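# Move wooden block from bench onto cart floor

## Task

Lift the wooden block from the bench and lay it flat on the cart's floor at the handle end, next to the profiles. The drop flap must stay open, and anything already in place must remain so. Finish with both grippers empty and clear of the cart, the robot upright and untilted, and no part of the robot touching anything.

## Robot and tools

ROBOT. A Rainbow Robotics RB-Y1 in a physics simulation. It has a wheeled base with two drive wheels and two rear casters, and it cannot move sideways. The base is 0.58 m wide, extends 0.10 m in front of the drive axle and 0.57 m behind it, and sweeps a 0.58 m radius when it turns in place. On top are a folding torso (squat, shift, pitch, yaw), a head (pan, tilt) and two 7-joint arms, each ending in a parallel gripper. Each hand has a wrist camera in a case that sticks out sideways and can strike things.

FRAMES. The base frame has its origin on the floor midway between the drive wheels, with x forward, y to the left and z up, in metres. The left_hand and right_hand readings give the point between the finger pads in this frame. The fingers point along the hand's -z axis and close along its x axis. chest is a spine point 0.08 m below the shoulders. base_odometry is measured in the frame where the base stood at the start. It counts wheel turns only, so slip shows up as travel. Heading is in rad, positive to the left.

move. This tool runs one action and returns the robot state plus images. An action can take one of these forms:
(a) base and/or joints, optionally with min_time_s or contact_limits;
(b) target, optionally with min_time_s;
(c) contact_limits alone.
An empty call just reports state.
- base: a single velocity command {x_m_s, turn_rad_s, for_s}. It is relative motion from where the robot stands, not a pose. x_m_s is forward speed: 0.005 to 0.4 m/s in either sign, or 0. turn_rad_s is positive to the left: 0.02 to 1.509 rad/s in either sign, or 0. for_s is 0.1 to 5 s. Leaving out a speed sets it to 0. The base ramps at 0.4 m/s² (0.5 rad/s² when turning), so it coasts on briefly after for_s. Distance covered is about speed × for_s. When |x| + 0.27·|turn| exceeds 0.4, both speeds are scaled down.
- joints: a dict of absolute targets by joint name. Angles are in rad; gripper openings (left_gripper_m, right_gripper_m) are in metres, 0 to 0.1.
  - Torso ranges: squat 0..1.2, shift -0.3..0.6, pitch -0.2..1.4, yaw -1.5..1.5. Combined limits also apply: squat+shift ≤ 1.52; squat-shift+pitch ≤ 1.57; shift+0.5pitch-0.4squat ≤ 0.7; shift+0.3pitch-0.5squat ≤ 0.39.
  - Arm ranges: shoulder_pitch ±2.356 (negative swings the arm forward). left shoulder_roll is 0..3.141 and right is -3.141..0 (outward lift). shoulder_yaw ±2.094. elbow -2.617..0.01 (negative bends). forearm_roll ±3.141. wrist_pitch -1.57..1.919. hand_roll ±2.705.
  - Head ranges: head_pan ±0.523 (relative to the chest), head_tilt -0.35..1.57 (positive looks down).
  - Before yawing the torso, lift both arms at least 0.2 rad outward.
- target: {side:"left"|"right", x, y, z, quat_wxyz}. This is an absolute pose for one hand in the base frame: metres within -3..3, plus a quaternion in the same format the hand lines print. It is solved once into joint angles, so the hand travels along an arc. Split long moves into short steps. Nothing else may be moving when it is sent.
- min_time_s: 0.1 to 8 s. It is the shortest duration for each arm, head and torso motion.
- contact_limits: {left_gripper_m, right_gripper_m} as a motor current in mA, 200 to 672.5 (the default is 672.5). It lowers grip force and stays in effect until changed.
- cameras: a list drawn from head_camera, left_wrist_camera, right_wrist_camera and all. [] means no images.
- blocking: false returns within about 0.5 s while the motion continues. A later move replaces only the targets it names.

wait {seconds 0..10, cameras}: lets time pass with no new command. stop {cameras}: brakes every running motion. zoom_image {camera, region [x0,y0,x1,y1] in pixels, top-left origin, at most 504×504}: enlarges part of that camera's latest image. read_manual: licence text only. finished_scene {scene: the current scene number}: ends the scene for good, so call it only after the goal is met and the robot is clear.

RESULTS.
- The move line reads done, or the worst status among the motions.
- Hand status is reached (within 10 mm and 2°), short (with the distance) or refused (with the reason).
- Joint words:
  - off_target: the joint stopped away from its goal and may still be pushing.
  - contact_stop (torso only): it struck something or could not lift the load.
  - time_out: often means the motion was blocked.
  - limit_stop_at_<name>: a built-in limit or the self-collision guard stopped the motion.
  - not_followed / "joint command not followed": the arm-collision check held the command back.
  - torque_fault, limit_stop_at_motor_heat.
- A refused call, or an uncommanded stop, cancels the later calls in the same reply.
- on_its_own lists things the robot did without being told.
- motor_effort is wheel effort in %. At rest, values above about 30 suggest the base is pushing on something.
- wheel_motors_off=1 means the wheels are briefly disabled after stalling.
- lidar_m gives 12 sectors of 30°: the first straight ahead, then counter-clockwise. It only sees at 0.23 m height, and '-' means nothing in range.
- Joint torques, external torques, wrist force/torque (raw, with offsets) and motor temperatures help detect contact and load.

GRASPING. Command an opening at least 0.005 m narrower than the object to grip it. The gripper then normally reports off_target or done. Arms are rated for 3 kg. Open the gripper fully and gently to release, then lift straight up before moving away.

AVOID.
- Arm-on-arm contact and pressing, including fingers, grippers and camera cases. Keep shoulder rolls about 0.5 rad outward when both arms reach forward.
- Contact torque at a joint limit (left/right shoulder 65.8, elbow 33.8, wrist joints 23.5 N m). This causes a 10 s full stop.
- Overheating from long stretched holds, which brakes the arm at 80 °C.
- Driving into furniture. The base does not stop by itself and can stall, spin, turn or tip the robot. The base fits under tables but the upper body may not.
- Heavy loads held far forward, or hard stops while driving forward, which can tip the robot. Do not push the torso past its combined limits.
- Dropping the block, releasing it while it moves, slamming, hard hits and very hard pushes. Loose objects may be nudged now and then, so check before finishing.

Each tool is called after "Emit:" by a JSON object that holds its "method" and its "body", one argument or row to a line.

## Session

Emit:
{"method": "move", "body": {
  "joints": {"head_tilt_rad":0.75,"torso_squat_rad":0.05,"torso_shift_rad":0.1,"torso_pitch_rad":0},
  "cameras": ["head_camera"]
}}

Emit:
{"method": "move", "body": {
  "joints": {"head_tilt_rad":0.6,"head_pan_rad":0.52},
  "cameras": ["head_camera"]
}}

Scene clock: 1.80 s.
Joint torques (N m): left_arm=[-1.77 -0.89 0.79 -0.44 -0.06 -0.62 -0.06] | right_arm=[-3.22 -0.9 -0.72 -1.44 -0.04 -0.59 -0.05]
External joint torques (N m): left_arm=[-0.4 -1.04 0.78 0.12 -0.07 -0.2 -0.05] | right_arm=[0.37 0.22 -0.68 0.18 -0.1 0 -0.06]
Motor temperatures (°C): left_arm=[31 28 31 36 34 33 37] | right_arm=[34 30 31 30 36 36 34]
Wrist force (N): left_arm=[0.2 1.3 -7.1] | right_arm=[-2.4 1.4 -4.8]
Wrist torque (N m): left_arm=[-0.29 0.13 0.11] | right_arm=[-0.12 -0.10 -0.09]
Wrist force, peak (N): left_arm=[-0.6 1.3 -8.4] | right_arm=[-2.9 0.8 -5.4]
move: done
base_odometry: x=+0.000 y=+0.000 heading=+0.000
lidar_m: 0.74 1.04 1.57 4.56 1.51 1.08 1.02 1.08 1.42 3.61 1.11 0.79
base_status: not commanded
joint_positions: torso_squat_rad=+0.050 torso_shift_rad=+0.100 torso_pitch_rad=+0.000 torso_yaw_rad=+0.000 left_shoulder_pitch_rad=+0.037 left_shoulder_roll_rad=+0.004 left_shoulder_yaw_rad=-0.043 left_elbow_rad=-0.196 left_forearm_roll_rad=-0.014 left_wrist_pitch_rad=+0.002 left_hand_roll_rad=+0.027 left_gripper_m=+0.099 right_shoulder_pitch_rad=-0.040 right_shoulder_roll_rad=-0.021 right_shoulder_yaw_rad=-0.018 right_elbow_rad=-0.235 right_forearm_roll_rad=+0.049 right_wrist_pitch_rad=-0.014 right_hand_roll_rad=+0.035 right_gripper_m=+0.099 head_pan_rad=+0.000 head_tilt_rad=+0.750
joint_status: all done
wheel_motors_off: 0
motor_effort: left_wheel=+0(2) right_wheel=-1(2)
chest: x=-0.1581 y=+0.0001 z=+1.2856 quat_wxyz=(+1.000, +0.000, +0.000, +0.000) (m; base frame)
left_hand: x=-0.0900 y=+0.2200 z=+0.6033 quat_wxyz=(+0.997, +0.000, -0.079, -0.009) (m; base frame)
right_hand: x=-0.0126 y=-0.2360 z=+0.6151 quat_wxyz=(+0.989, -0.016, -0.142, +0.041) (m; base frame)
pictures: head_camera
camera_calibration:
head_camera: T_world_to_cam=[[-0.00287676, -0.999504, -0.0313571, 0.0454031], [-0.638848, 0.025961, -0.768895, 1.10698], [0.769328, 0.0178205, -0.638606, 0.998488], [0, 0, 0, 1]] pos_world=[-0.0608441, -0.00115113, 1.49021]

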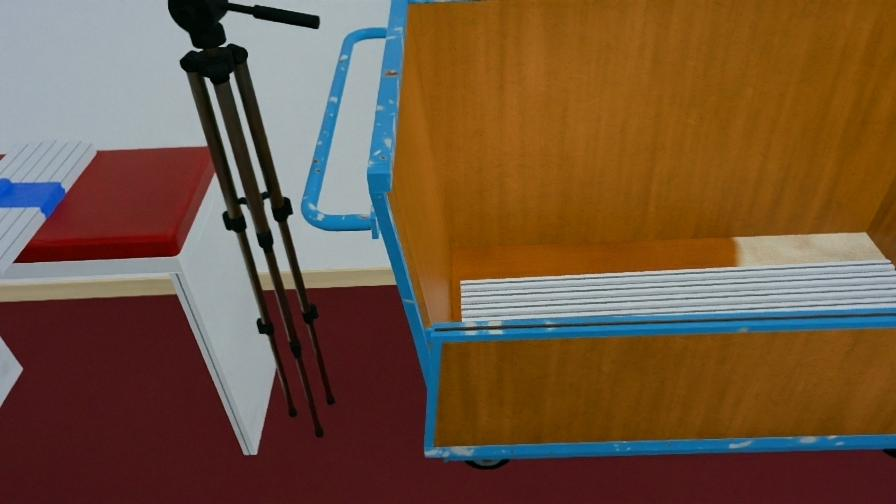

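Scene clock: 2.80 s.
Joint torques (N m): left_arm=[-1.56 -0.52 0.68 -0.53 -0.16 -0.56 -0.1] | right_arm=[-3.32 -0.79 -0.35 -1.51 -0.09 -0.71 -0.08]
External joint torques (N m): left_arm=[-0.19 -0.67 0.67 0.02 -0.16 -0.14 -0.09] | right_arm=[0.27 0.32 -0.31 0.12 -0.15 -0.11 -0.09]
Motor temperatures (°C): left_arm=[31 28 31 36 34 33 37] | right_arm=[34 30 31 30 36 36 34]
Wrist force (N): left_arm=[0.2 1.0 -8.1] | right_arm=[-2.6 1.2 -4.8]
Wrist torque (N m): left_arm=[-0.28 0.15 0.09] | right_arm=[-0.13 -0.10 -0.13]
Wrist force, peak (N): left_arm=[0.3 1.9 -8.2] | right_arm=[-2.8 1.2 -5.5]
move: done
base_odometry: x=+0.000 y=+0.000 heading=+0.000
lidar_m: 0.74 1.03 1.57 4.57 1.51 1.08 1.03 1.09 1.44 3.61 1.09 0.77
base_status: not commanded
joint_positions: torso_squat_rad=+0.050 torso_shift_rad=+0.100 torso_pitch_rad=+0.000 torso_yaw_rad=+0.000 left_shoulder_pitch_rad=+0.037 left_shoulder_roll_rad=+0.004 left_shoulder_yaw_rad=-0.043 left_elbow_rad=-0.196 left_forearm_roll_rad=-0.014 left_wrist_pitch_rad=+0.002 left_hand_roll_rad=+0.027 left_gripper_m=+0.099 right_shoulder_pitch_rad=-0.040 right_shoulder_roll_rad=-0.021 right_shoulder_yaw_rad=-0.018 right_elbow_rad=-0.235 right_forearm_roll_rad=+0.049 right_wrist_pitch_rad=-0.014 right_hand_roll_rad=+0.035 right_gripper_m=+0.099 head_pan_rad=+0.520 head_tilt_rad=+0.600
joint_status: all done
wheel_motors_off: 0
motor_effort: left_wheel=+0(1) right_wheel=-2(2)
chest: x=-0.1581 y=+0.0001 z=+1.2856 quat_wxyz=(+1.000, +0.000, +0.000, +0.000) (m; base frame)
left_hand: x=-0.0900 y=+0.2200 z=+0.6033 quat_wxyz=(+0.997, +0.000, -0.079, -0.009) (m; base frame)
right_hand: x=-0.0126 y=-0.2360 z=+0.6151 quat_wxyz=(+0.989, -0.016, -0.142, +0.041) (m; base frame)
pictures: head_camera
camera_calibration:
head_camera: T_world_to_cam=[[0.498224, -0.866476, -0.0315167, 0.113764], [-0.461444, -0.234206, -0.855697, 1.26013], [0.734059, 0.440872, -0.516517, 0.812314], [0, 0, 0, 1]] pos_world=[-0.0714879, 0.0355767, 1.50145]

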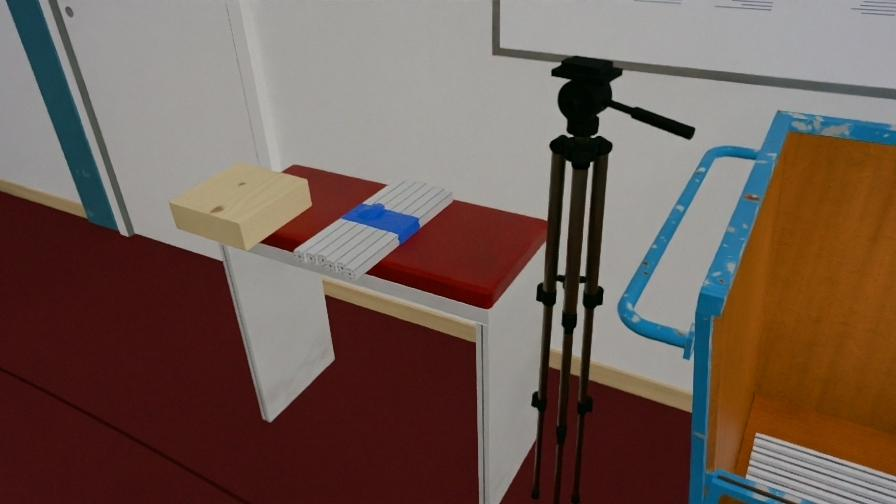

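Emit:
{"method": "move", "body": {
  "base": {"turn_rad_s":0.7,"for_s":2.244},
  "joints": {"left_shoulder_roll_rad":0.35,"right_shoulder_roll_rad":-0.35,"head_pan_rad":0,"head_tilt_rad":0.5},
  "cameras": []
}}

Emit:
{"method": "move", "body": {
  "base": {"x_m_s":0.39,"for_s":3.09},
  "joints": {"torso_squat_rad":0.05,"torso_shift_rad":0.13,"torso_pitch_rad":0.5,"left_shoulder_pitch_rad":-1.022,"left_shoulder_roll_rad":0.476,"left_shoulder_yaw_rad":-0.208,"left_elbow_rad":-1.351,"left_forearm_roll_rad":0.631,"left_wrist_pitch_rad":1.7,"left_hand_roll_rad":0.433,"right_shoulder_pitch_rad":-1.05,"right_shoulder_roll_rad":-0.467,"right_shoulder_yaw_rad":0.268,"right_elbow_rad":-1.341,"right_forearm_roll_rad":-0.648,"right_wrist_pitch_rad":1.683,"right_hand_roll_rad":-0.489},
  "min_time_s": 2.5,
  "cameras": []
}}

Emit:
{"method": "move", "body": {
  "base": {"turn_rad_s":-0.7,"for_s":2.244},
  "cameras": ["head_camera"]
}}

Scene clock: 20.53 s.
Joint torques (N m): left_arm=[-1.52 7.91 1.48 -0.28 -0.08 -0.59 -0.1] | right_arm=[-3.52 -8.93 -1.58 -1.49 -0.1 -0.54 -0.1]
External joint torques (N m): left_arm=[-0.21 -2.07 0.61 0.06 -0.11 -0.23 -0.09] | right_arm=[0.12 1.33 -0.62 0.12 -0.13 0.01 -0.11]
Motor temperatures (°C): left_arm=[31 28 31 36 34 32 37] | right_arm=[34 30 31 30 36 36 34]
Wrist force (N): left_arm=[0.1 -0.4 -7.2] | right_arm=[-2.1 3.1 -4.6]
Wrist torque (N m): left_arm=[-0.15 0.16 0.07] | right_arm=[-0.21 -0.06 -0.10]
Wrist force, peak (N): left_arm=[0.3 1.5 -8.7] | right_arm=[-2.7 3.5 -5.2]
move: done
base_odometry: x=+0.000 y=+0.000 heading=+1.563
lidar_m: 4.57 1.51 1.08 1.02 1.05 1.42 3.67 1.11 0.80 0.76 1.05 1.57
base_status: done (sent for 2.23 of 2.23 s)
joint_positions: torso_squat_rad=+0.050 torso_shift_rad=+0.100 torso_pitch_rad=+0.000 torso_yaw_rad=+0.000 left_shoulder_pitch_rad=+0.037 left_shoulder_roll_rad=+0.350 left_shoulder_yaw_rad=-0.043 left_elbow_rad=-0.196 left_forearm_roll_rad=-0.014 left_wrist_pitch_rad=+0.002 left_hand_roll_rad=+0.027 left_gripper_m=+0.099 right_shoulder_pitch_rad=-0.040 right_shoulder_roll_rad=-0.350 right_shoulder_yaw_rad=-0.018 right_elbow_rad=-0.235 right_forearm_roll_rad=+0.049 right_wrist_pitch_rad=-0.014 right_hand_roll_rad=+0.035 right_gripper_m=+0.099 head_pan_rad=+0.000 head_tilt_rad=+0.500
joint_status: all done
wheel_motors_off: 0
motor_effort: left_wheel=+4(34) right_wheel=+18(49)
chest: x=-0.1582 y=+0.0001 z=+1.2856 quat_wxyz=(+1.000, +0.000, +0.000, +0.000) (m; base frame)
left_hand: x=-0.0917 y=+0.4777 z=+0.6480 quat_wxyz=(+0.982, +0.171, -0.074, -0.028) (m; base frame)
right_hand: x=-0.0110 y=-0.4794 z=+0.6615 quat_wxyz=(+0.973, -0.179, -0.136, +0.057) (m; base frame)
pictures: none
No camera images: "cameras" was empty.

Scene clock: 24.97 s.
Joint torques (N m): left_arm=[-15.99 5.87 5.14 -7.76 0.3 -0.3 0.18] | right_arm=[-18.52 -8 -3.7 -8.11 -0.09 -0.08 -0.13]
External joint torques (N m): left_arm=[1.94 -1.05 0.18 0.09 0.06 -0.11 0.19] | right_arm=[-0.69 -1.32 1.06 -0.76 -0.13 0.06 -0.13]
Motor temperatures (°C): left_arm=[31 28 31 36 34 32 37] | right_arm=[34 30 31 30 36 36 34]
Wrist force (N): left_arm=[0.7 2.4 -6.8] | right_arm=[-0.8 0.4 -4.8]
Wrist torque (N m): left_arm=[-0.39 0.14 0.12] | right_arm=[-0.06 0.02 -0.10]
Wrist force, peak (N): left_arm=[1.1 2.8 -8.3] | right_arm=[-3.4 2.5 -4.7]
move: done
base_odometry: x=+0.009 y=+1.209 heading=+1.563
lidar_m: 4.39 1.57 1.11 1.05 1.09 1.47 3.74 1.35 1.11 0.91 1.52 2.02
base_status: done (sent for 3.1 of 3.1 s)
joint_positions: torso_squat_rad=+0.050 torso_shift_rad=+0.130 torso_pitch_rad=+0.500 torso_yaw_rad=+0.000 left_shoulder_pitch_rad=-1.022 left_shoulder_roll_rad=+0.476 left_shoulder_yaw_rad=-0.208 left_elbow_rad=-1.351 left_forearm_roll_rad=+0.631 left_wrist_pitch_rad=+1.700 left_hand_roll_rad=+0.433 left_gripper_m=+0.099 right_shoulder_pitch_rad=-1.050 right_shoulder_roll_rad=-0.467 right_shoulder_yaw_rad=+0.268 right_elbow_rad=-1.341 right_forearm_roll_rad=-0.648 right_wrist_pitch_rad=+1.683 right_hand_roll_rad=-0.489 right_gripper_m=+0.099 head_pan_rad=+0.000 head_tilt_rad=+0.500
joint_status: all done
wheel_motors_off: 0
motor_effort: left_wheel=+8(48) right_wheel=-8(53)
chest: x=+0.0110 y=+0.0001 z=+1.2453 quat_wxyz=(+0.969, +0.000, +0.247, +0.000) (m; base frame)
left_hand: x=+0.4620 y=+0.1697 z=+0.8978 quat_wxyz=(+0.998, -0.060, +0.000, +0.000) (m; base frame)
right_hand: x=+0.4615 y=-0.1499 z=+0.8974 quat_wxyz=(+0.998, +0.060, +0.000, +0.000) (m; base frame)
pictures: none
No camera images: "cameras" was empty.

Scene clock: 28.93 s.
Joint torques (N m): left_arm=[-16.39 5.44 5.19 -7.55 0.27 -0.29 0.12] | right_arm=[-18.39 -7.77 -3.91 -7.94 -0.07 -0.06 -0.22]
External joint torques (N m): left_arm=[1.54 -1.48 0.24 0.3 0.03 -0.1 0.12] | right_arm=[-0.56 -1.09 0.85 -0.59 -0.1 0.08 -0.22]
Motor temperatures (°C): left_arm=[31 28 31 36 34 32 37] | right_arm=[34 30 31 30 36 36 34]
Wrist force (N): left_arm=[0.5 2.5 -7.6] | right_arm=[-0.5 -0.2 -4.8]
Wrist torque (N m): left_arm=[-0.36 0.17 0.14] | right_arm=[0.01 0.06 -0.08]
Wrist force, peak (N): left_arm=[1.1 2.6 -8.2] | right_arm=[-0.7 0.5 -5.5]
move: done
base_odometry: x=+0.009 y=+1.209 heading=+0.001
lidar_m: 0.89 1.52 2.03 4.40 1.57 1.11 1.06 1.11 1.49 3.71 1.33 1.09
base_status: done (sent for 2.23 of 2.23 s)
joint_positions: torso_squat_rad=+0.050 torso_shift_rad=+0.130 torso_pitch_rad=+0.500 torso_yaw_rad=+0.000 left_shoulder_pitch_rad=-1.022 left_shoulder_roll_rad=+0.476 left_shoulder_yaw_rad=-0.208 left_elbow_rad=-1.351 left_forearm_roll_rad=+0.631 left_wrist_pitch_rad=+1.700 left_hand_roll_rad=+0.433 left_gripper_m=+0.099 right_shoulder_pitch_rad=-1.050 right_shoulder_roll_rad=-0.467 right_shoulder_yaw_rad=+0.268 right_elbow_rad=-1.341 right_forearm_roll_rad=-0.648 right_wrist_pitch_rad=+1.683 right_hand_roll_rad=-0.489 right_gripper_m=+0.099 head_pan_rad=+0.000 head_tilt_rad=+0.500
joint_status: not commanded
wheel_motors_off: 0
motor_effort: left_wheel=+18(33) right_wheel=-4(39)
chest: x=+0.0110 y=+0.0001 z=+1.2453 quat_wxyz=(+0.969, +0.000, +0.247, +0.000) (m; base frame)
left_hand: x=+0.4619 y=+0.1698 z=+0.8978 quat_wxyz=(+0.998, -0.060, +0.000, +0.000) (m; base frame)
right_hand: x=+0.4615 y=-0.1499 z=+0.8974 quat_wxyz=(+0.998, +0.060, +0.000, +0.000) (m; base frame)
pictures: head_camera
camera_calibration:
head_camera: T_world_to_cam=[[-0.0105429, -0.999504, -0.0296704, 0.0422856], [-0.809164, 0.0259606, -0.587009, 0.981605], [0.587489, 0.0178194, -0.809036, 1.01197], [0, 0, 0, 1]] pos_world=[0.200205, -0.00125112, 1.39618]

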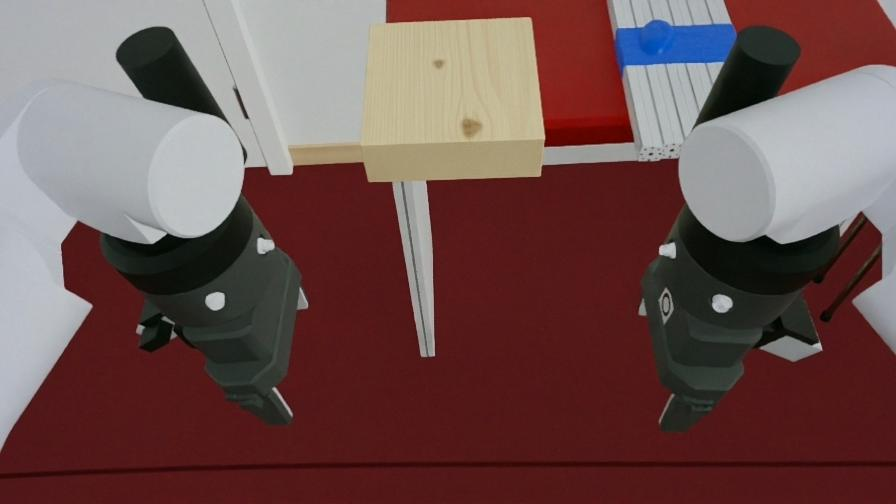

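Emit:
{"method": "move", "body": {
  "base": {"x_m_s":0.25,"for_s":1.76},
  "cameras": ["head_camera","left_wrist_camera","right_wrist_camera"]
}}

Scene clock: 34.13 s.
Joint torques (N m): left_arm=[-16.64 5.56 5.23 -7.79 0.25 -0.28 0.22] | right_arm=[-18.83 -7.64 -3.74 -8 -0.06 -0.15 -0.12]
External joint torques (N m): left_arm=[1.28 -1.36 0.28 0.06 0.01 -0.09 0.22] | right_arm=[-1 -0.97 1.01 -0.65 -0.09 -0.02 -0.12]
Motor temperatures (°C): left_arm=[31 28 31 36 34 32 37] | right_arm=[34 30 31 30 36 36 34]
Wrist force (N): left_arm=[0.9 2.4 -7.8] | right_arm=[-0.4 0.2 -5.0]
Wrist torque (N m): left_arm=[-0.42 0.22 0.10] | right_arm=[-0.05 0.05 -0.12]
Wrist force, peak (N): left_arm=[0.8 2.9 -8.4] | right_arm=[-0.7 0.0 -5.7]
move: done
base_odometry: x=+0.451 y=+1.209 heading=+0.001
lidar_m: 0.44 0.46 1.44 3.70 2.23 1.57 1.49 1.56 2.08 1.26 0.77 0.87
base_status: done (sent for 1.77 of 1.77 s)
joint_positions: torso_squat_rad=+0.050 torso_shift_rad=+0.130 torso_pitch_rad=+0.500 torso_yaw_rad=+0.000 left_shoulder_pitch_rad=-1.022 left_shoulder_roll_rad=+0.476 left_shoulder_yaw_rad=-0.208 left_elbow_rad=-1.351 left_forearm_roll_rad=+0.631 left_wrist_pitch_rad=+1.700 left_hand_roll_rad=+0.433 left_gripper_m=+0.099 right_shoulder_pitch_rad=-1.050 right_shoulder_roll_rad=-0.467 right_shoulder_yaw_rad=+0.268 right_elbow_rad=-1.341 right_forearm_roll_rad=-0.648 right_wrist_pitch_rad=+1.683 right_hand_roll_rad=-0.489 right_gripper_m=+0.099 head_pan_rad=+0.000 head_tilt_rad=+0.500
joint_status: not commanded
wheel_motors_off: 0
motor_effort: left_wheel=-1(44) right_wheel=-1(30)
chest: x=+0.0110 y=+0.0001 z=+1.2453 quat_wxyz=(+0.969, +0.000, +0.247, +0.000) (m; base frame)
left_hand: x=+0.4619 y=+0.1698 z=+0.8978 quat_wxyz=(+0.998, -0.060, +0.000, +0.000) (m; base frame)
right_hand: x=+0.4615 y=-0.1499 z=+0.8974 quat_wxyz=(+0.998, +0.060, +0.000, +0.000) (m; base frame)
pictures: head_camera, left_wrist_camera, right_wrist_camera
camera_calibration:
head_camera: T_world_to_cam=[[-0.0105429, -0.999504, -0.0296704, 0.0422856], [-0.809164, 0.0259606, -0.587009, 0.981605], [0.587489, 0.0178194, -0.809036, 1.01197], [0, 0, 0, 1]] pos_world=[0.200205, -0.00125112, 1.39618]
left_wrist_camera: T_world_to_cam=[[0.9996, 0.0258963, -0.0113517, -0.456528], [0.0277933, -0.826107, 0.562828, -0.348816], [0.00519746, -0.562918, -0.826496, 0.907638], [0, 0, 0, 1]] pos_world=[0.461322, 0.234589, 0.941301]
right_wrist_camera: T_world_to_cam=[[-0.99924, -0.0258181, -0.0291926, 0.482239], [-0.0382362, 0.794324, 0.60629, -0.380269], [0.00753507, 0.606946, -0.794707, 0.872777], [0, 0, 0, 1]] pos_world=[0.460756, -0.215221, 0.938234]

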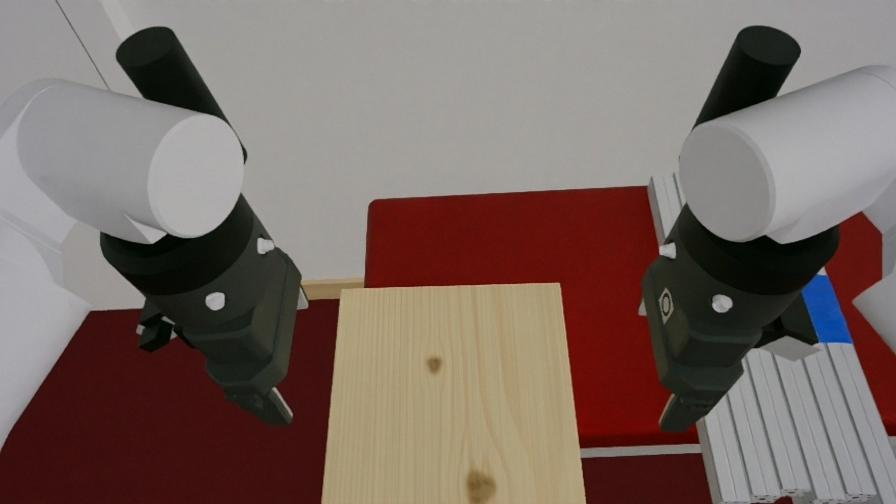

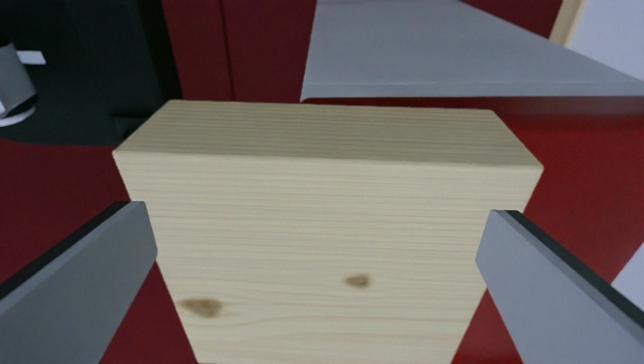

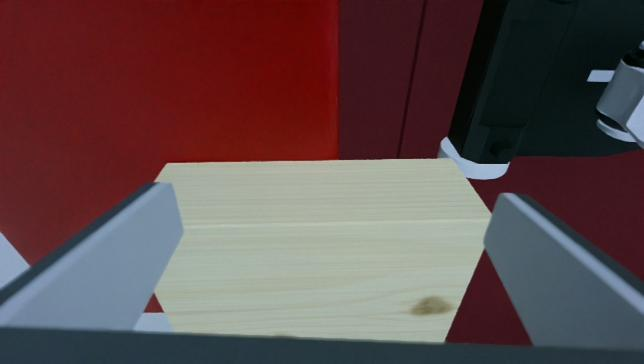

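Emit:
{"method": "move", "body": {
  "joints": {"left_shoulder_pitch_rad":-1.06,"left_shoulder_roll_rad":0.361,"left_shoulder_yaw_rad":-0.24,"left_elbow_rad":-0.867,"left_forearm_roll_rad":0.56,"left_wrist_pitch_rad":1.307,"left_hand_roll_rad":0.258,"right_shoulder_pitch_rad":-1.085,"right_shoulder_roll_rad":-0.345,"right_shoulder_yaw_rad":0.3,"right_elbow_rad":-0.852,"right_forearm_roll_rad":-0.578,"right_wrist_pitch_rad":1.291,"right_hand_roll_rad":-0.311},
  "cameras": []
}}

Emit:
{"method": "move", "body": {
  "target": {"side":"right","x":0.463,"y":-0.118,"z":0.79,"quat_wxyz":[0.9982,0.06,0,0]},
  "cameras": []
}}

Emit:
{"method": "move", "body": {
  "target": {"side":"left","x":0.463,"y":0.133,"z":0.79,"quat_wxyz":[0.9982,-0.06,0,0]}
}}

Scene clock: 38.70 s.
Joint torques (N m): left_arm=[-17.15 4.89 3.62 -7.07 0.04 -0.08 -0.03] | right_arm=[-18.95 -5.43 -2.44 -7.38 0.13 0.12 -0.14]
External joint torques (N m): left_arm=[0.98 -1.3 0.41 0.54 -0.2 0.08 -0.03] | right_arm=[-0.98 0.41 0.54 -0.36 0.1 0.23 -0.14]
Motor temperatures (°C): left_arm=[31 28 31 36 34 32 37] | right_arm=[34 30 31 30 36 36 34]
Wrist force (N): left_arm=[0.4 1.8 -7.5] | right_arm=[-0.5 0.6 -4.5]
Wrist torque (N m): left_arm=[-0.34 0.08 0.06] | right_arm=[-0.09 0.02 -0.09]
Wrist force, peak (N): left_arm=[0.4 2.4 -8.6] | right_arm=[-1.0 -0.4 -5.8]
move: done
base_odometry: x=+0.451 y=+1.209 heading=+0.001
lidar_m: 0.43 0.45 1.45 3.68 2.21 1.59 1.49 1.59 2.07 1.25 0.77 0.86
base_status: not commanded
joint_positions: torso_squat_rad=+0.050 torso_shift_rad=+0.130 torso_pitch_rad=+0.500 torso_yaw_rad=+0.000 left_shoulder_pitch_rad=-1.060 left_shoulder_roll_rad=+0.361 left_shoulder_yaw_rad=-0.240 left_elbow_rad=-0.867 left_forearm_roll_rad=+0.560 left_wrist_pitch_rad=+1.307 left_hand_roll_rad=+0.258 left_gripper_m=+0.099 right_shoulder_pitch_rad=-1.085 right_shoulder_roll_rad=-0.345 right_shoulder_yaw_rad=+0.300 right_elbow_rad=-0.852 right_forearm_roll_rad=-0.578 right_wrist_pitch_rad=+1.291 right_hand_roll_rad=-0.311 right_gripper_m=+0.099 head_pan_rad=+0.000 head_tilt_rad=+0.500
joint_status: all done
wheel_motors_off: 0
motor_effort: left_wheel=-1(3) right_wheel=-1(2)
chest: x=+0.0110 y=+0.0001 z=+1.2453 quat_wxyz=(+0.969, +0.000, +0.247, +0.000) (m; base frame)
left_hand: x=+0.4617 y=+0.1697 z=+0.7881 quat_wxyz=(+0.998, -0.060, -0.002, +0.000) (m; base frame)
right_hand: x=+0.4613 y=-0.1502 z=+0.7877 quat_wxyz=(+0.998, +0.060, -0.002, -0.001) (m; base frame)
pictures: none
No camera images: "cameras" was empty.

Scene clock: 39.53 s.
Joint torques (N m): left_arm=[-17.2 4.8 3.57 -7.08 0.19 -0.12 -0.13] | right_arm=[-18.8 -5.43 -2.1 -6.78 0.08 0.02 -0.16]
External joint torques (N m): left_arm=[0.93 -1.38 0.36 0.52 -0.05 0.05 -0.12] | right_arm=[-0.24 -0.7 0.57 0.31 0.06 0.14 -0.16]
Motor temperatures (°C): left_arm=[31 28 31 36 34 32 37] | right_arm=[34 30 31 30 36 36 34]
Wrist force (N): left_arm=[0.2 2.7 -7.3] | right_arm=[-0.9 0.0 -4.6]
Wrist torque (N m): left_arm=[-0.44 0.11 0.09] | right_arm=[-0.02 0.01 -0.05]
Wrist force, peak (N): left_arm=[0.6 2.2 -8.2] | right_arm=[-1.0 -1.7 -5.4]
move: done
base_odometry: x=+0.451 y=+1.209 heading=+0.001
lidar_m: 0.44 0.46 1.44 3.70 2.22 1.58 1.50 1.56 2.09 1.24 0.76 0.86
base_status: not commanded
joint_positions: torso_squat_rad=+0.050 torso_shift_rad=+0.130 torso_pitch_rad=+0.500 torso_yaw_rad=+0.000 left_shoulder_pitch_rad=-1.060 left_shoulder_roll_rad=+0.361 left_shoulder_yaw_rad=-0.240 left_elbow_rad=-0.867 left_forearm_roll_rad=+0.560 left_wrist_pitch_rad=+1.307 left_hand_roll_rad=+0.258 left_gripper_m=+0.099 right_shoulder_pitch_rad=-1.135 right_shoulder_roll_rad=-0.286 right_shoulder_yaw_rad=+0.321 right_elbow_rad=-0.800 right_forearm_roll_rad=-0.552 right_wrist_pitch_rad=+1.281 right_hand_roll_rad=-0.357 right_gripper_m=+0.099 head_pan_rad=+0.000 head_tilt_rad=+0.500
joint_status: all done
wheel_motors_off: 0
motor_effort: left_wheel=+0(3) right_wheel=+1(3)
chest: x=+0.0110 y=+0.0001 z=+1.2453 quat_wxyz=(+0.969, +0.000, +0.247, +0.000) (m; base frame)
left_hand: x=+0.4617 y=+0.1698 z=+0.7881 quat_wxyz=(+0.998, -0.060, -0.002, +0.000) (m; base frame)
right_hand: x=+0.4629 y=-0.1178 z=+0.7901 quat_wxyz=(+0.998, +0.060, +0.000, +0.000) (m; base frame)
right_hand_status: reached (checked arc, planned for 0.3 s): 0 mm and 0.0 deg off.
pictures: none
No camera images: "cameras" was empty.

Scene clock: 40.57 s.
Joint torques (N m): left_arm=[-19.23 -1.28 3.61 -9.01 2.52 -1.51 0.19] | right_arm=[-20.02 -1.09 -2.47 -8.97 -1.59 -1.21 -0.34]
External joint torques (N m): left_arm=[-0.51 -6.17 0.72 -1.31 2.29 -1.34 0.19] | right_arm=[-1.46 3.67 0.2 -1.88 -1.62 -1.09 -0.34]
Motor temperatures (°C): left_arm=[31 28 31 36 34 32 37] | right_arm=[34 30 31 30 36 36 34]
Wrist force (N): left_arm=[0.3 10.5 -7.2] | right_arm=[-2.8 -7.8 -2.0]
Wrist torque (N m): left_arm=[0.00 0.30 -0.43] | right_arm=[0.01 0.16 0.42]
Wrist force, peak (N): left_arm=[4.9 22.6 -2.7] | right_arm=[-4.0 -10.3 -0.8]
move: done
base_odometry: x=+0.451 y=+1.209 heading=+0.001
lidar_m: 0.44 0.45 1.45 3.70 2.21 1.57 1.50 1.57 2.10 1.26 0.76 0.86
base_status: not commanded
joint_positions: torso_squat_rad=+0.050 torso_shift_rad=+0.130 torso_pitch_rad=+0.500 torso_yaw_rad=+0.000 left_shoulder_pitch_rad=-1.109 left_shoulder_roll_rad=+0.298 left_shoulder_yaw_rad=-0.268 left_elbow_rad=-0.825 left_forearm_roll_rad=+0.526 left_wrist_pitch_rad=+1.301 left_hand_roll_rad=+0.318 left_gripper_m=+0.099 right_shoulder_pitch_rad=-1.135 right_shoulder_roll_rad=-0.287 right_shoulder_yaw_rad=+0.322 right_elbow_rad=-0.800 right_forearm_roll_rad=-0.551 right_wrist_pitch_rad=+1.282 right_hand_roll_rad=-0.357 right_gripper_m=+0.099 head_pan_rad=+0.000 head_tilt_rad=+0.500
joint_status: all done
wheel_motors_off: 0
motor_effort: left_wheel=+0(8) right_wheel=+3(9)
chest: x=+0.0110 y=+0.0001 z=+1.2453 quat_wxyz=(+0.969, +0.000, +0.247, +0.000) (m; base frame)
left_hand: x=+0.4630 y=+0.1341 z=+0.7900 quat_wxyz=(+0.998, -0.059, +0.000, +0.000) (m; base frame)
left_hand_status: reached (checked arc, planned for 0.3 s): 1 mm and 0.1 deg off.
right_hand: x=+0.4628 y=-0.1188 z=+0.7899 quat_wxyz=(+0.998, +0.059, +0.000, +0.000) (m; base frame)
pictures: head_camera, left_wrist_camera, right_wrist_camera
camera_calibration:
head_camera: T_world_to_cam=[[-0.0105389, -0.999504, -0.029673, 0.0422884], [-0.809082, 0.0259613, -0.587122, 0.981746], [0.587601, 0.0178203, -0.808954, 1.01183], [0, 0, 0, 1]] pos_world=[0.200205, -0.00125112, 1.39618]
left_wrist_camera: T_world_to_cam=[[0.999586, 0.0263343, -0.011573, -0.457718], [0.0282926, -0.827465, 0.560804, -0.31613], [0.00519213, -0.560899, -0.827868, 0.799292], [0, 0, 0, 1]] pos_world=[0.462323, 0.19879, 0.833698]
right_wrist_camera: T_world_to_cam=[[-0.999249, -0.0250583, -0.0295584, 0.481661], [-0.0378428, 0.795174, 0.605199, -0.339063], [0.00833886, 0.605863, -0.795525, 0.768669], [0, 0, 0, 1]] pos_world=[0.462058, -0.184025, 0.830933]

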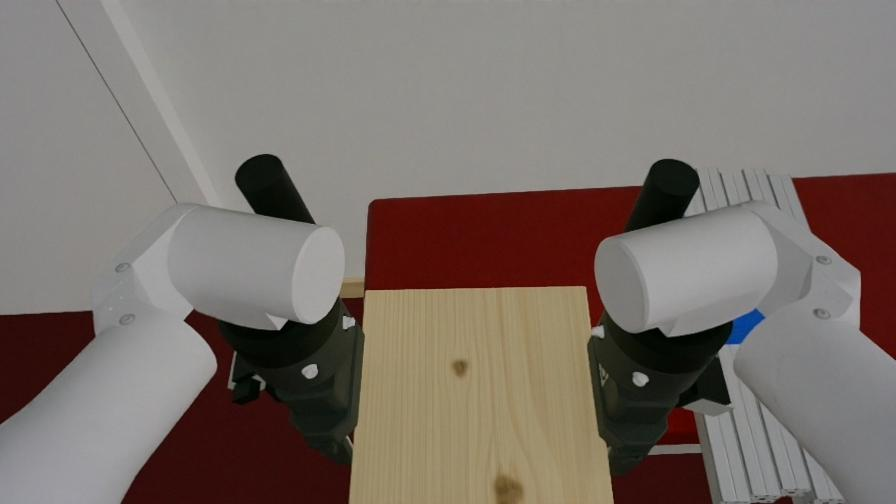

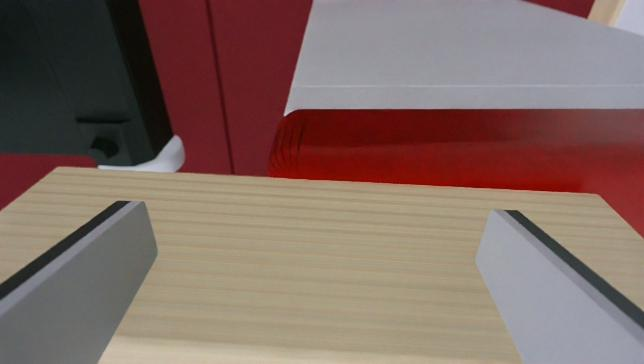

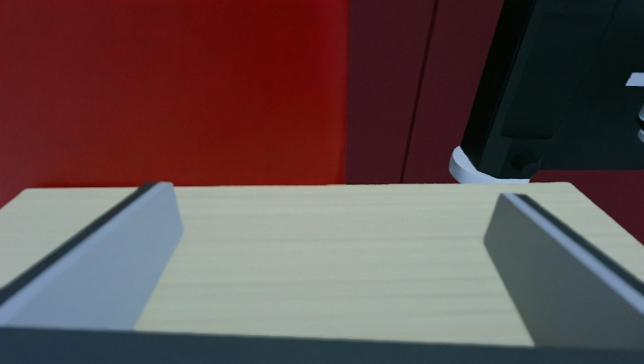

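Emit:
{"method": "move", "body": {
  "target": {"side":"right","x":0.471,"y":-0.111,"z":0.79,"quat_wxyz":[0.9982,0.06,0,0]},
  "cameras": []
}}

Emit:
{"method": "move", "body": {
  "target": {"side":"left","x":0.471,"y":0.12,"z":0.79,"quat_wxyz":[0.9982,-0.06,0,0]},
  "cameras": []
}}

Emit:
{"method": "move", "body": {
  "joints": {"torso_pitch_rad":0.43},
  "min_time_s": 0.8
}}

Scene clock: 44.23 s.
Joint torques (N m): left_arm=[-19.7 -9.74 2.97 -10.93 5.76 -0.74 -0.21] | right_arm=[-27.88 9.35 -4.7 -14.12 -4.98 -4.1 -1.37]
External joint torques (N m): left_arm=[-0.98 -14.69 0.07 -3.23 5.54 -0.57 -0.21] | right_arm=[-8.68 14.13 -2.37 -7.2 -5.01 -3.99 -1.37]
Motor temperatures (°C): left_arm=[31 28 31 36 34 32 37] | right_arm=[34 30 31 31 36 36 34]
Wrist force (N): left_arm=[9.0 23.2 -9.7] | right_arm=[-9.9 -25.3 -1.1]
Wrist torque (N m): left_arm=[0.24 0.17 0.61] | right_arm=[0.19 0.14 1.49]
Wrist force, peak (N): left_arm=[9.3 26.5 -8.8] | right_arm=[-12.9 -28.7 1.2]
move: done
base_odometry: x=+0.451 y=+1.209 heading=+0.001
lidar_m: 0.44 0.45 1.45 3.70 2.22 1.57 1.49 1.57 2.09 1.25 0.77 0.87
base_status: not commanded
joint_positions: torso_squat_rad=+0.050 torso_shift_rad=+0.130 torso_pitch_rad=+0.500 torso_yaw_rad=+0.000 left_shoulder_pitch_rad=-1.109 left_shoulder_roll_rad=+0.300 left_shoulder_yaw_rad=-0.268 left_elbow_rad=-0.825 left_forearm_roll_rad=+0.525 left_wrist_pitch_rad=+1.301 left_hand_roll_rad=+0.318 left_gripper_m=+0.099 right_shoulder_pitch_rad=-1.195 right_shoulder_roll_rad=-0.264 right_shoulder_yaw_rad=+0.318 right_elbow_rad=-0.689 right_forearm_roll_rad=-0.554 right_wrist_pitch_rad=+1.244 right_hand_roll_rad=-0.336 right_gripper_m=+0.099 head_pan_rad=+0.000 head_tilt_rad=+0.500
joint_status: all done
wheel_motors_off: 0
motor_effort: left_wheel=-3(3) right_wheel=+5(5)
chest: x=+0.0109 y=+0.0001 z=+1.2453 quat_wxyz=(+0.969, +0.000, +0.247, +0.000) (m; base frame)
left_hand: x=+0.4633 y=+0.1357 z=+0.7899 quat_wxyz=(+0.998, -0.058, -0.001, +0.001) (m; base frame)
right_hand: x=+0.4701 y=-0.1145 z=+0.7889 quat_wxyz=(+0.998, +0.057, +0.001, -0.001) (m; base frame)
right_hand_status: reached (checked arc, planned for 0.4 s): 4 mm and 0.4 deg off.
pictures: none
No camera images: "cameras" was empty.

Scene clock: 45.23 s.
Joint torques (N m): left_arm=[-30.11 -27.69 5.25 -19.18 12.91 -8.69 3.15] | right_arm=[-27.71 27.48 -4.34 -17.65 -10.82 -2.34 -1.13]
External joint torques (N m): left_arm=[-10.67 -32.51 2.71 -11.63 12.7 -8.54 3.15] | right_arm=[-8.49 32.36 -2 -10.75 -10.87 -2.23 -1.13]
Motor temperatures (°C): left_arm=[31 28 31 36 35 33 37] | right_arm=[34 30 31 31 36 36 34]
Wrist force (N): left_arm=[-11.3 59.5 10.2] | right_arm=[6.0 -49.7 -1.4]
Wrist torque (N m): left_arm=[-0.26 1.19 -3.33] | right_arm=[0.50 0.10 0.81]
Wrist force, peak (N): left_arm=[-14.3 65.6 10.9] | right_arm=[8.2 -55.0 -0.3]
move: done
base_odometry: x=+0.451 y=+1.209 heading=+0.001
lidar_m: 0.43 0.45 1.44 3.69 2.21 1.57 1.50 1.56 2.10 1.24 0.77 0.86
base_status: not commanded
joint_positions: torso_squat_rad=+0.050 torso_shift_rad=+0.130 torso_pitch_rad=+0.500 torso_yaw_rad=+0.000 left_shoulder_pitch_rad=-1.174 left_shoulder_roll_rad=+0.272 left_shoulder_yaw_rad=-0.270 left_elbow_rad=-0.710 left_forearm_roll_rad=+0.520 left_wrist_pitch_rad=+1.262 left_hand_roll_rad=+0.310 left_gripper_m=+0.099 right_shoulder_pitch_rad=-1.195 right_shoulder_roll_rad=-0.269 right_shoulder_yaw_rad=+0.318 right_elbow_rad=-0.688 right_forearm_roll_rad=-0.553 right_wrist_pitch_rad=+1.243 right_hand_roll_rad=-0.336 right_gripper_m=+0.099 head_pan_rad=+0.000 head_tilt_rad=+0.500
joint_status: all done
wheel_motors_off: 0
motor_effort: left_wheel=+3(3) right_wheel=+2(5)
chest: x=+0.0107 y=+0.0001 z=+1.2453 quat_wxyz=(+0.969, +0.000, +0.247, +0.000) (m; base frame)
left_hand: x=+0.4702 y=+0.1273 z=+0.7888 quat_wxyz=(+0.999, -0.054, +0.001, +0.002) (m; base frame)
left_hand_status: reached (checked arc, planned for 0.4 s): 7 mm and 0.7 deg off.
right_hand: x=+0.4712 y=-0.1177 z=+0.7892 quat_wxyz=(+0.998, +0.055, +0.000, -0.003) (m; base frame)
pictures: none
No camera images: "cameras" was empty.

Scene clock: 46.33 s.
Joint torques (N m): left_arm=[-31.65 -25.16 6.01 -19.58 12.94 -4.26 3.17] | right_arm=[-32.83 26.79 -4.12 -20.37 -11.48 -3.76 -2.44]
External joint torques (N m): left_arm=[-11.09 -30.45 3.28 -11.8 12.77 -3.98 3.18] | right_arm=[-12.52 32.16 -1.61 -13.25 -11.57 -3.53 -2.45]
Motor temperatures (°C): left_arm=[31 28 31 36 35 33 37] | right_arm=[35 30 31 31 36 36 34]
Wrist force (N): left_arm=[2.1 53.7 -10.8] | right_arm=[-2.1 -51.1 -8.7]
Wrist torque (N m): left_arm=[0.08 0.04 -2.86] | right_arm=[0.18 -0.22 2.79]
Wrist force, peak (N): left_arm=[-11.4 59.8 7.3] | right_arm=[5.4 -51.8 -10.8]
move: done
base_odometry: x=+0.451 y=+1.209 heading=+0.001
lidar_m: 0.44 0.45 1.42 3.71 2.21 1.57 1.50 1.56 2.10 1.25 0.77 0.87
base_status: not commanded
joint_positions: torso_squat_rad=+0.050 torso_shift_rad=+0.130 torso_pitch_rad=+0.431 torso_yaw_rad=+0.000 left_shoulder_pitch_rad=-1.174 left_shoulder_roll_rad=+0.271 left_shoulder_yaw_rad=-0.270 left_elbow_rad=-0.710 left_forearm_roll_rad=+0.520 left_wrist_pitch_rad=+1.261 left_hand_roll_rad=+0.310 left_gripper_m=+0.099 right_shoulder_pitch_rad=-1.194 right_shoulder_roll_rad=-0.269 right_shoulder_yaw_rad=+0.318 right_elbow_rad=-0.687 right_forearm_roll_rad=-0.553 right_wrist_pitch_rad=+1.244 right_hand_roll_rad=-0.336 right_gripper_m=+0.099 head_pan_rad=+0.000 head_tilt_rad=+0.500
joint_status: all done
wheel_motors_off: 0
motor_effort: left_wheel=-1(3) right_wheel=+0(3)
chest: x=-0.0081 y=+0.0001 z=+1.2549 quat_wxyz=(+0.977, +0.000, +0.214, +0.000) (m; base frame)
left_hand: x=+0.4819 y=+0.1268 z=+0.8310 quat_wxyz=(+0.998, -0.055, -0.034, +0.000) (m; base frame)
right_hand: x=+0.4821 y=-0.1182 z=+0.8310 quat_wxyz=(+0.998, +0.055, -0.034, -0.001) (m; base frame)
pictures: head_camera, left_wrist_camera, right_wrist_camera
camera_calibration:
head_camera: T_world_to_cam=[[-0.00839432, -0.999502, -0.030409, 0.0434166], [-0.766488, 0.0259616, -0.641734, 1.04086], [0.642204, 0.0179212, -0.766324, 0.977839], [0, 0, 0, 1]] pos_world=[0.170195, -0.00115138, 1.41861]
left_wrist_camera: T_world_to_cam=[[0.997985, 0.0300147, 0.0558933, -0.53175], [-0.00599827, -0.832422, 0.55411, -0.322981], [0.0631582, -0.553329, -0.830565, 0.802393], [0, 0, 0, 1]] pos_world=[0.478064, 0.191091, 0.875128]
right_wrist_camera: T_world_to_cam=[[-0.995111, -0.0206466, -0.0965778, 0.556295], [-0.0742436, 0.801261, 0.59369, -0.3357], [0.0651264, 0.597958, -0.798877, 0.775341], [0, 0, 0, 1]] pos_world=[0.478156, -0.183152, 0.87243]

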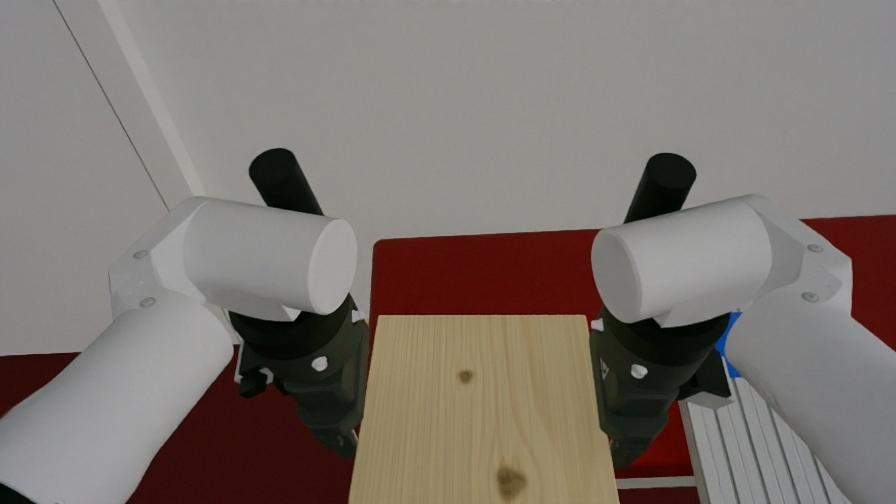

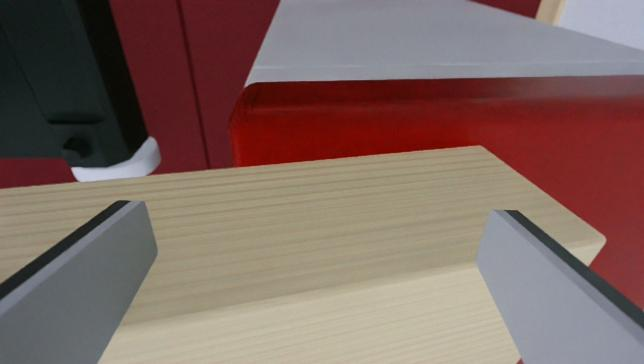

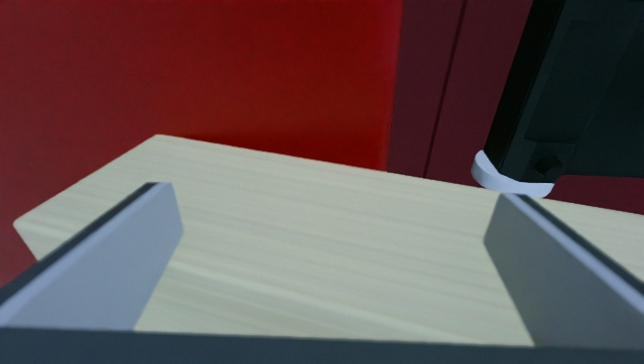

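Emit:
{"method": "move", "body": {
  "target": {"side":"left","x":0.482,"y":0.1125,"z":0.831,"quat_wxyz":[0.9976,-0.06,-0.034,-0.002]},
  "cameras": []
}}

Emit:
{"method": "move", "body": {
  "base": {"x_m_s":-0.25,"for_s":1.9},
  "cameras": ["left_wrist_camera","right_wrist_camera"]
}}

Scene clock: 48.90 s.
Joint torques (N m): left_arm=[-34.69 -35.43 6.65 -22.24 17.23 -5.83 3.88] | right_arm=[-37.33 36.2 -5.56 -24.31 -15.46 -5.29 -3.43]
External joint torques (N m): left_arm=[-14.03 -40.54 4.03 -14.49 17.07 -5.55 3.89] | right_arm=[-17.03 41.61 -3.05 -17.21 -15.56 -5.05 -3.43]
Motor temperatures (°C): left_arm=[31 28 31 36 35 33 37] | right_arm=[35 30 31 31 37 37 34]
Wrist force (N): left_arm=[2.7 71.3 -7.6] | right_arm=[-2.5 -69.3 -7.3]
Wrist torque (N m): left_arm=[0.09 0.15 -3.83] | right_arm=[0.35 -0.15 3.75]
Wrist force, peak (N): left_arm=[-0.4 76.9 -6.5] | right_arm=[-2.1 -74.2 -7.6]
move: done
base_odometry: x=+0.451 y=+1.209 heading=+0.001
lidar_m: 0.45 0.45 1.43 3.70 2.21 1.57 1.50 1.57 2.08 1.24 0.77 0.87
base_status: not commanded
joint_positions: torso_squat_rad=+0.050 torso_shift_rad=+0.130 torso_pitch_rad=+0.431 torso_yaw_rad=+0.000 left_shoulder_pitch_rad=-1.187 left_shoulder_roll_rad=+0.258 left_shoulder_yaw_rad=-0.274 left_elbow_rad=-0.685 left_forearm_roll_rad=+0.514 left_wrist_pitch_rad=+1.250 left_hand_roll_rad=+0.317 left_gripper_m=+0.099 right_shoulder_pitch_rad=-1.193 right_shoulder_roll_rad=-0.271 right_shoulder_yaw_rad=+0.318 right_elbow_rad=-0.686 right_forearm_roll_rad=-0.552 right_wrist_pitch_rad=+1.244 right_hand_roll_rad=-0.336 right_gripper_m=+0.099 head_pan_rad=+0.000 head_tilt_rad=+0.500
joint_status: all done
wheel_motors_off: 0
motor_effort: left_wheel=-1(2) right_wheel=+2(3)
chest: x=-0.0081 y=+0.0001 z=+1.2549 quat_wxyz=(+0.977, +0.000, +0.214, +0.000) (m; base frame)
left_hand: x=+0.4814 y=+0.1215 z=+0.8293 quat_wxyz=(+0.998, -0.053, -0.033, +0.001) (m; base frame)
left_hand_status: reached (checked arc, planned for 0.2 s): 9 mm and 0.9 deg off.
right_hand: x=+0.4819 y=-0.1204 z=+0.8304 quat_wxyz=(+0.998, +0.053, -0.033, -0.002) (m; base frame)
pictures: none
No camera images: "cameras" was empty.

Scene clock: 51.80 s.
Joint torques (N m): left_arm=[-20.03 3.58 4.39 -7.98 0.28 -0.81 0.31] | right_arm=[-21.81 -3.66 -4.33 -7.97 -0.23 -0.16 -0.26]
External joint torques (N m): left_arm=[0.69 -1.33 1.79 -0.17 0.09 -0.51 0.32] | right_arm=[-1.45 1.55 -1.82 -0.8 -0.3 0.08 -0.26]
Motor temperatures (°C): left_arm=[31 28 31 36 36 33 37] | right_arm=[35 30 31 31 37 37 34]
Wrist force (N): left_arm=[-0.6 3.0 -6.8] | right_arm=[-0.5 1.4 -5.3]
Wrist torque (N m): left_arm=[-0.45 0.03 0.08] | right_arm=[-0.18 0.07 -0.09]
Wrist force, peak (N): left_arm=[5.2 72.1 -9.3] | right_arm=[-1.8 -69.3 -8.7]
move: done
base_odometry: x=-0.024 y=+1.209 heading=+0.002
lidar_m: 0.91 1.55 2.06 4.39 1.52 1.07 1.02 1.08 1.42 3.62 1.34 1.13
base_status: done (sent for 1.9 of 1.9 s)
joint_positions: torso_squat_rad=+0.050 torso_shift_rad=+0.130 torso_pitch_rad=+0.430 torso_yaw_rad=+0.000 left_shoulder_pitch_rad=-1.191 left_shoulder_roll_rad=+0.248 left_shoulder_yaw_rad=-0.274 left_elbow_rad=-0.688 left_forearm_roll_rad=+0.518 left_wrist_pitch_rad=+1.249 left_hand_roll_rad=+0.318 left_gripper_m=+0.099 right_shoulder_pitch_rad=-1.197 right_shoulder_roll_rad=-0.261 right_shoulder_yaw_rad=+0.318 right_elbow_rad=-0.691 right_forearm_roll_rad=-0.556 right_wrist_pitch_rad=+1.243 right_hand_roll_rad=-0.337 right_gripper_m=+0.099 head_pan_rad=+0.000 head_tilt_rad=+0.500
joint_status: not commanded
wheel_motors_off: 0
motor_effort: left_wheel=+18(36) right_wheel=-19(34)
chest: x=-0.0084 y=+0.0001 z=+1.2550 quat_wxyz=(+0.977, +0.000, +0.213, +0.000) (m; base frame)
left_hand: x=+0.4816 y=+0.1127 z=+0.8317 quat_wxyz=(+0.998, -0.060, -0.035, -0.002) (m; base frame)
right_hand: x=+0.4821 y=-0.1113 z=+0.8329 quat_wxyz=(+0.998, +0.060, -0.035, +0.002) (m; base frame)
pictures: left_wrist_camera, right_wrist_camera
camera_calibration:
left_wrist_camera: T_world_to_cam=[[0.998021, 0.0252857, 0.0575776, -0.531894], [-0.0115125, -0.826659, 0.562586, -0.340172], [0.0618224, -0.562135, -0.824732, 0.792063], [0, 0, 0, 1]] pos_world=[0.477958, 0.17749, 0.87524]
right_wrist_camera: T_world_to_cam=[[-0.994666, -0.0255383, -0.0999347, 0.558626], [-0.0808377, 0.794784, 0.601484, -0.346478], [0.0640656, 0.606355, -0.792609, 0.768964], [0, 0, 0, 1]] pos_world=[0.478374, -0.176624, 0.873715]

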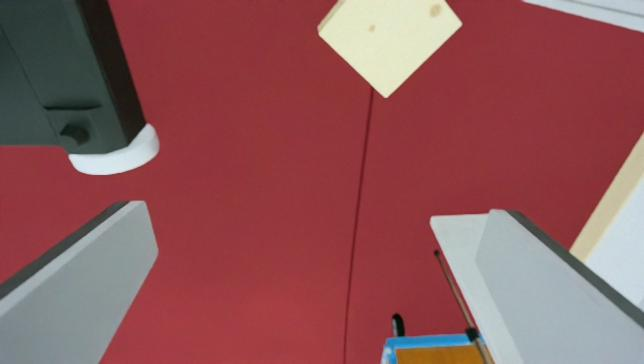

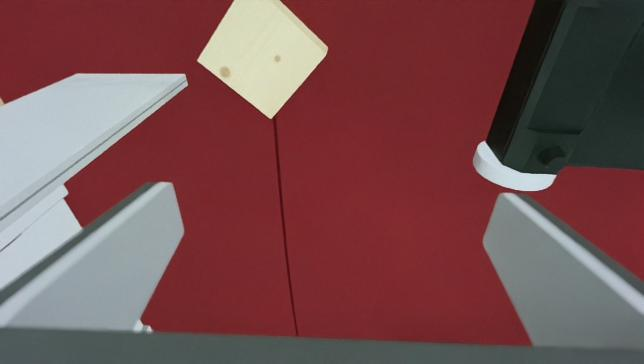

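Emit:
{"method": "move", "body": {
  "joints": {"head_tilt_rad":0.6,"left_shoulder_roll_rad":0.6,"right_shoulder_roll_rad":-0.6},
  "cameras": ["head_camera"]
}}

Scene clock: 76.80 s.
Joint torques (N m): left_arm=[-19.79 8.93 4.96 -6.63 -0.04 -0.95 0.25] | right_arm=[-22.01 -9.96 -4.5 -6.78 0.34 -0.31 -0.33]
External joint torques (N m): left_arm=[0.96 -2.76 1.17 0.11 0.27 -0.54 0.25] | right_arm=[-1.68 1.62 -0.94 -0.66 -0.19 0.02 -0.34]
Motor temperatures (°C): left_arm=[32 28 31 36 35 33 37] | right_arm=[35 30 31 31 36 36 34]
Wrist force (N): left_arm=[-1.1 1.3 -7.4] | right_arm=[-1.6 2.2 -4.5]
Wrist torque (N m): left_arm=[-0.29 0.05 0.06] | right_arm=[-0.20 -0.02 -0.08]
Wrist force, peak (N): left_arm=[0.0 3.0 -8.2] | right_arm=[-1.6 2.4 -5.7]
move: done
base_odometry: x=-0.024 y=+1.209 heading=+0.002
lidar_m: 0.91 1.55 2.07 4.39 1.51 1.08 1.02 1.08 1.44 3.63 1.36 1.13
base_status: not commanded
joint_positions: torso_squat_rad=+0.050 torso_shift_rad=+0.130 torso_pitch_rad=+0.430 torso_yaw_rad=+0.000 left_shoulder_pitch_rad=-1.191 left_shoulder_roll_rad=+0.600 left_shoulder_yaw_rad=-0.274 left_elbow_rad=-0.688 left_forearm_roll_rad=+0.518 left_wrist_pitch_rad=+1.249 left_hand_roll_rad=+0.318 left_gripper_m=+0.099 right_shoulder_pitch_rad=-1.197 right_shoulder_roll_rad=-0.600 right_shoulder_yaw_rad=+0.318 right_elbow_rad=-0.691 right_forearm_roll_rad=-0.556 right_wrist_pitch_rad=+1.243 right_hand_roll_rad=-0.337 right_gripper_m=+0.099 head_pan_rad=+0.000 head_tilt_rad=+0.600
joint_status: all done
wheel_motors_off: 0
motor_effort: left_wheel=+18(19) right_wheel=-18(21)
chest: x=-0.0084 y=+0.0001 z=+1.2550 quat_wxyz=(+0.977, +0.000, +0.213, +0.000) (m; base frame)
left_hand: x=+0.5332 y=+0.3391 z=+0.8878 quat_wxyz=(+0.988, +0.068, -0.096, +0.102) (m; base frame)
right_hand: x=+0.5331 y=-0.3293 z=+0.8856 quat_wxyz=(+0.989, -0.062, -0.095, -0.099) (m; base frame)
pictures: head_camera
camera_calibration:
head_camera: T_world_to_cam=[[-0.0115076, -0.999502, -0.0293973, 0.0421804], [-0.826346, 0.02606, -0.56256, 0.933282], [0.563045, 0.0178186, -0.826234, 1.07129], [0, 0, 0, 1]] pos_world=[0.168516, -0.00125082, 1.4114]

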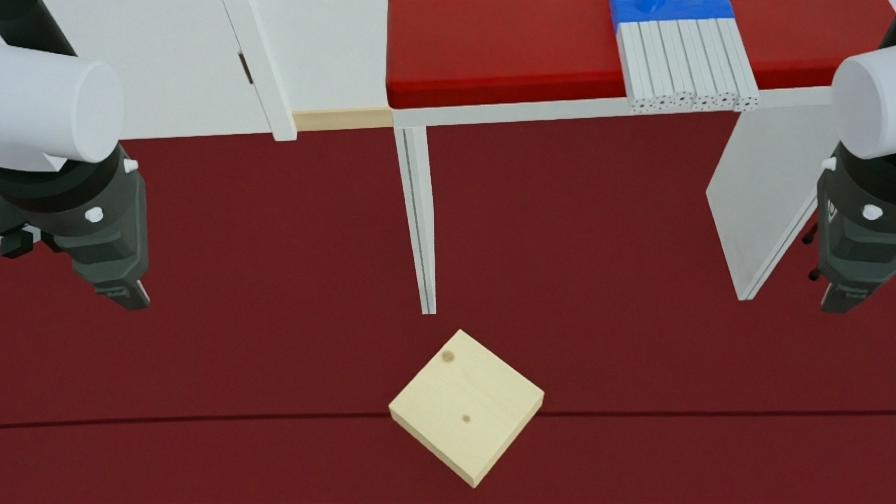

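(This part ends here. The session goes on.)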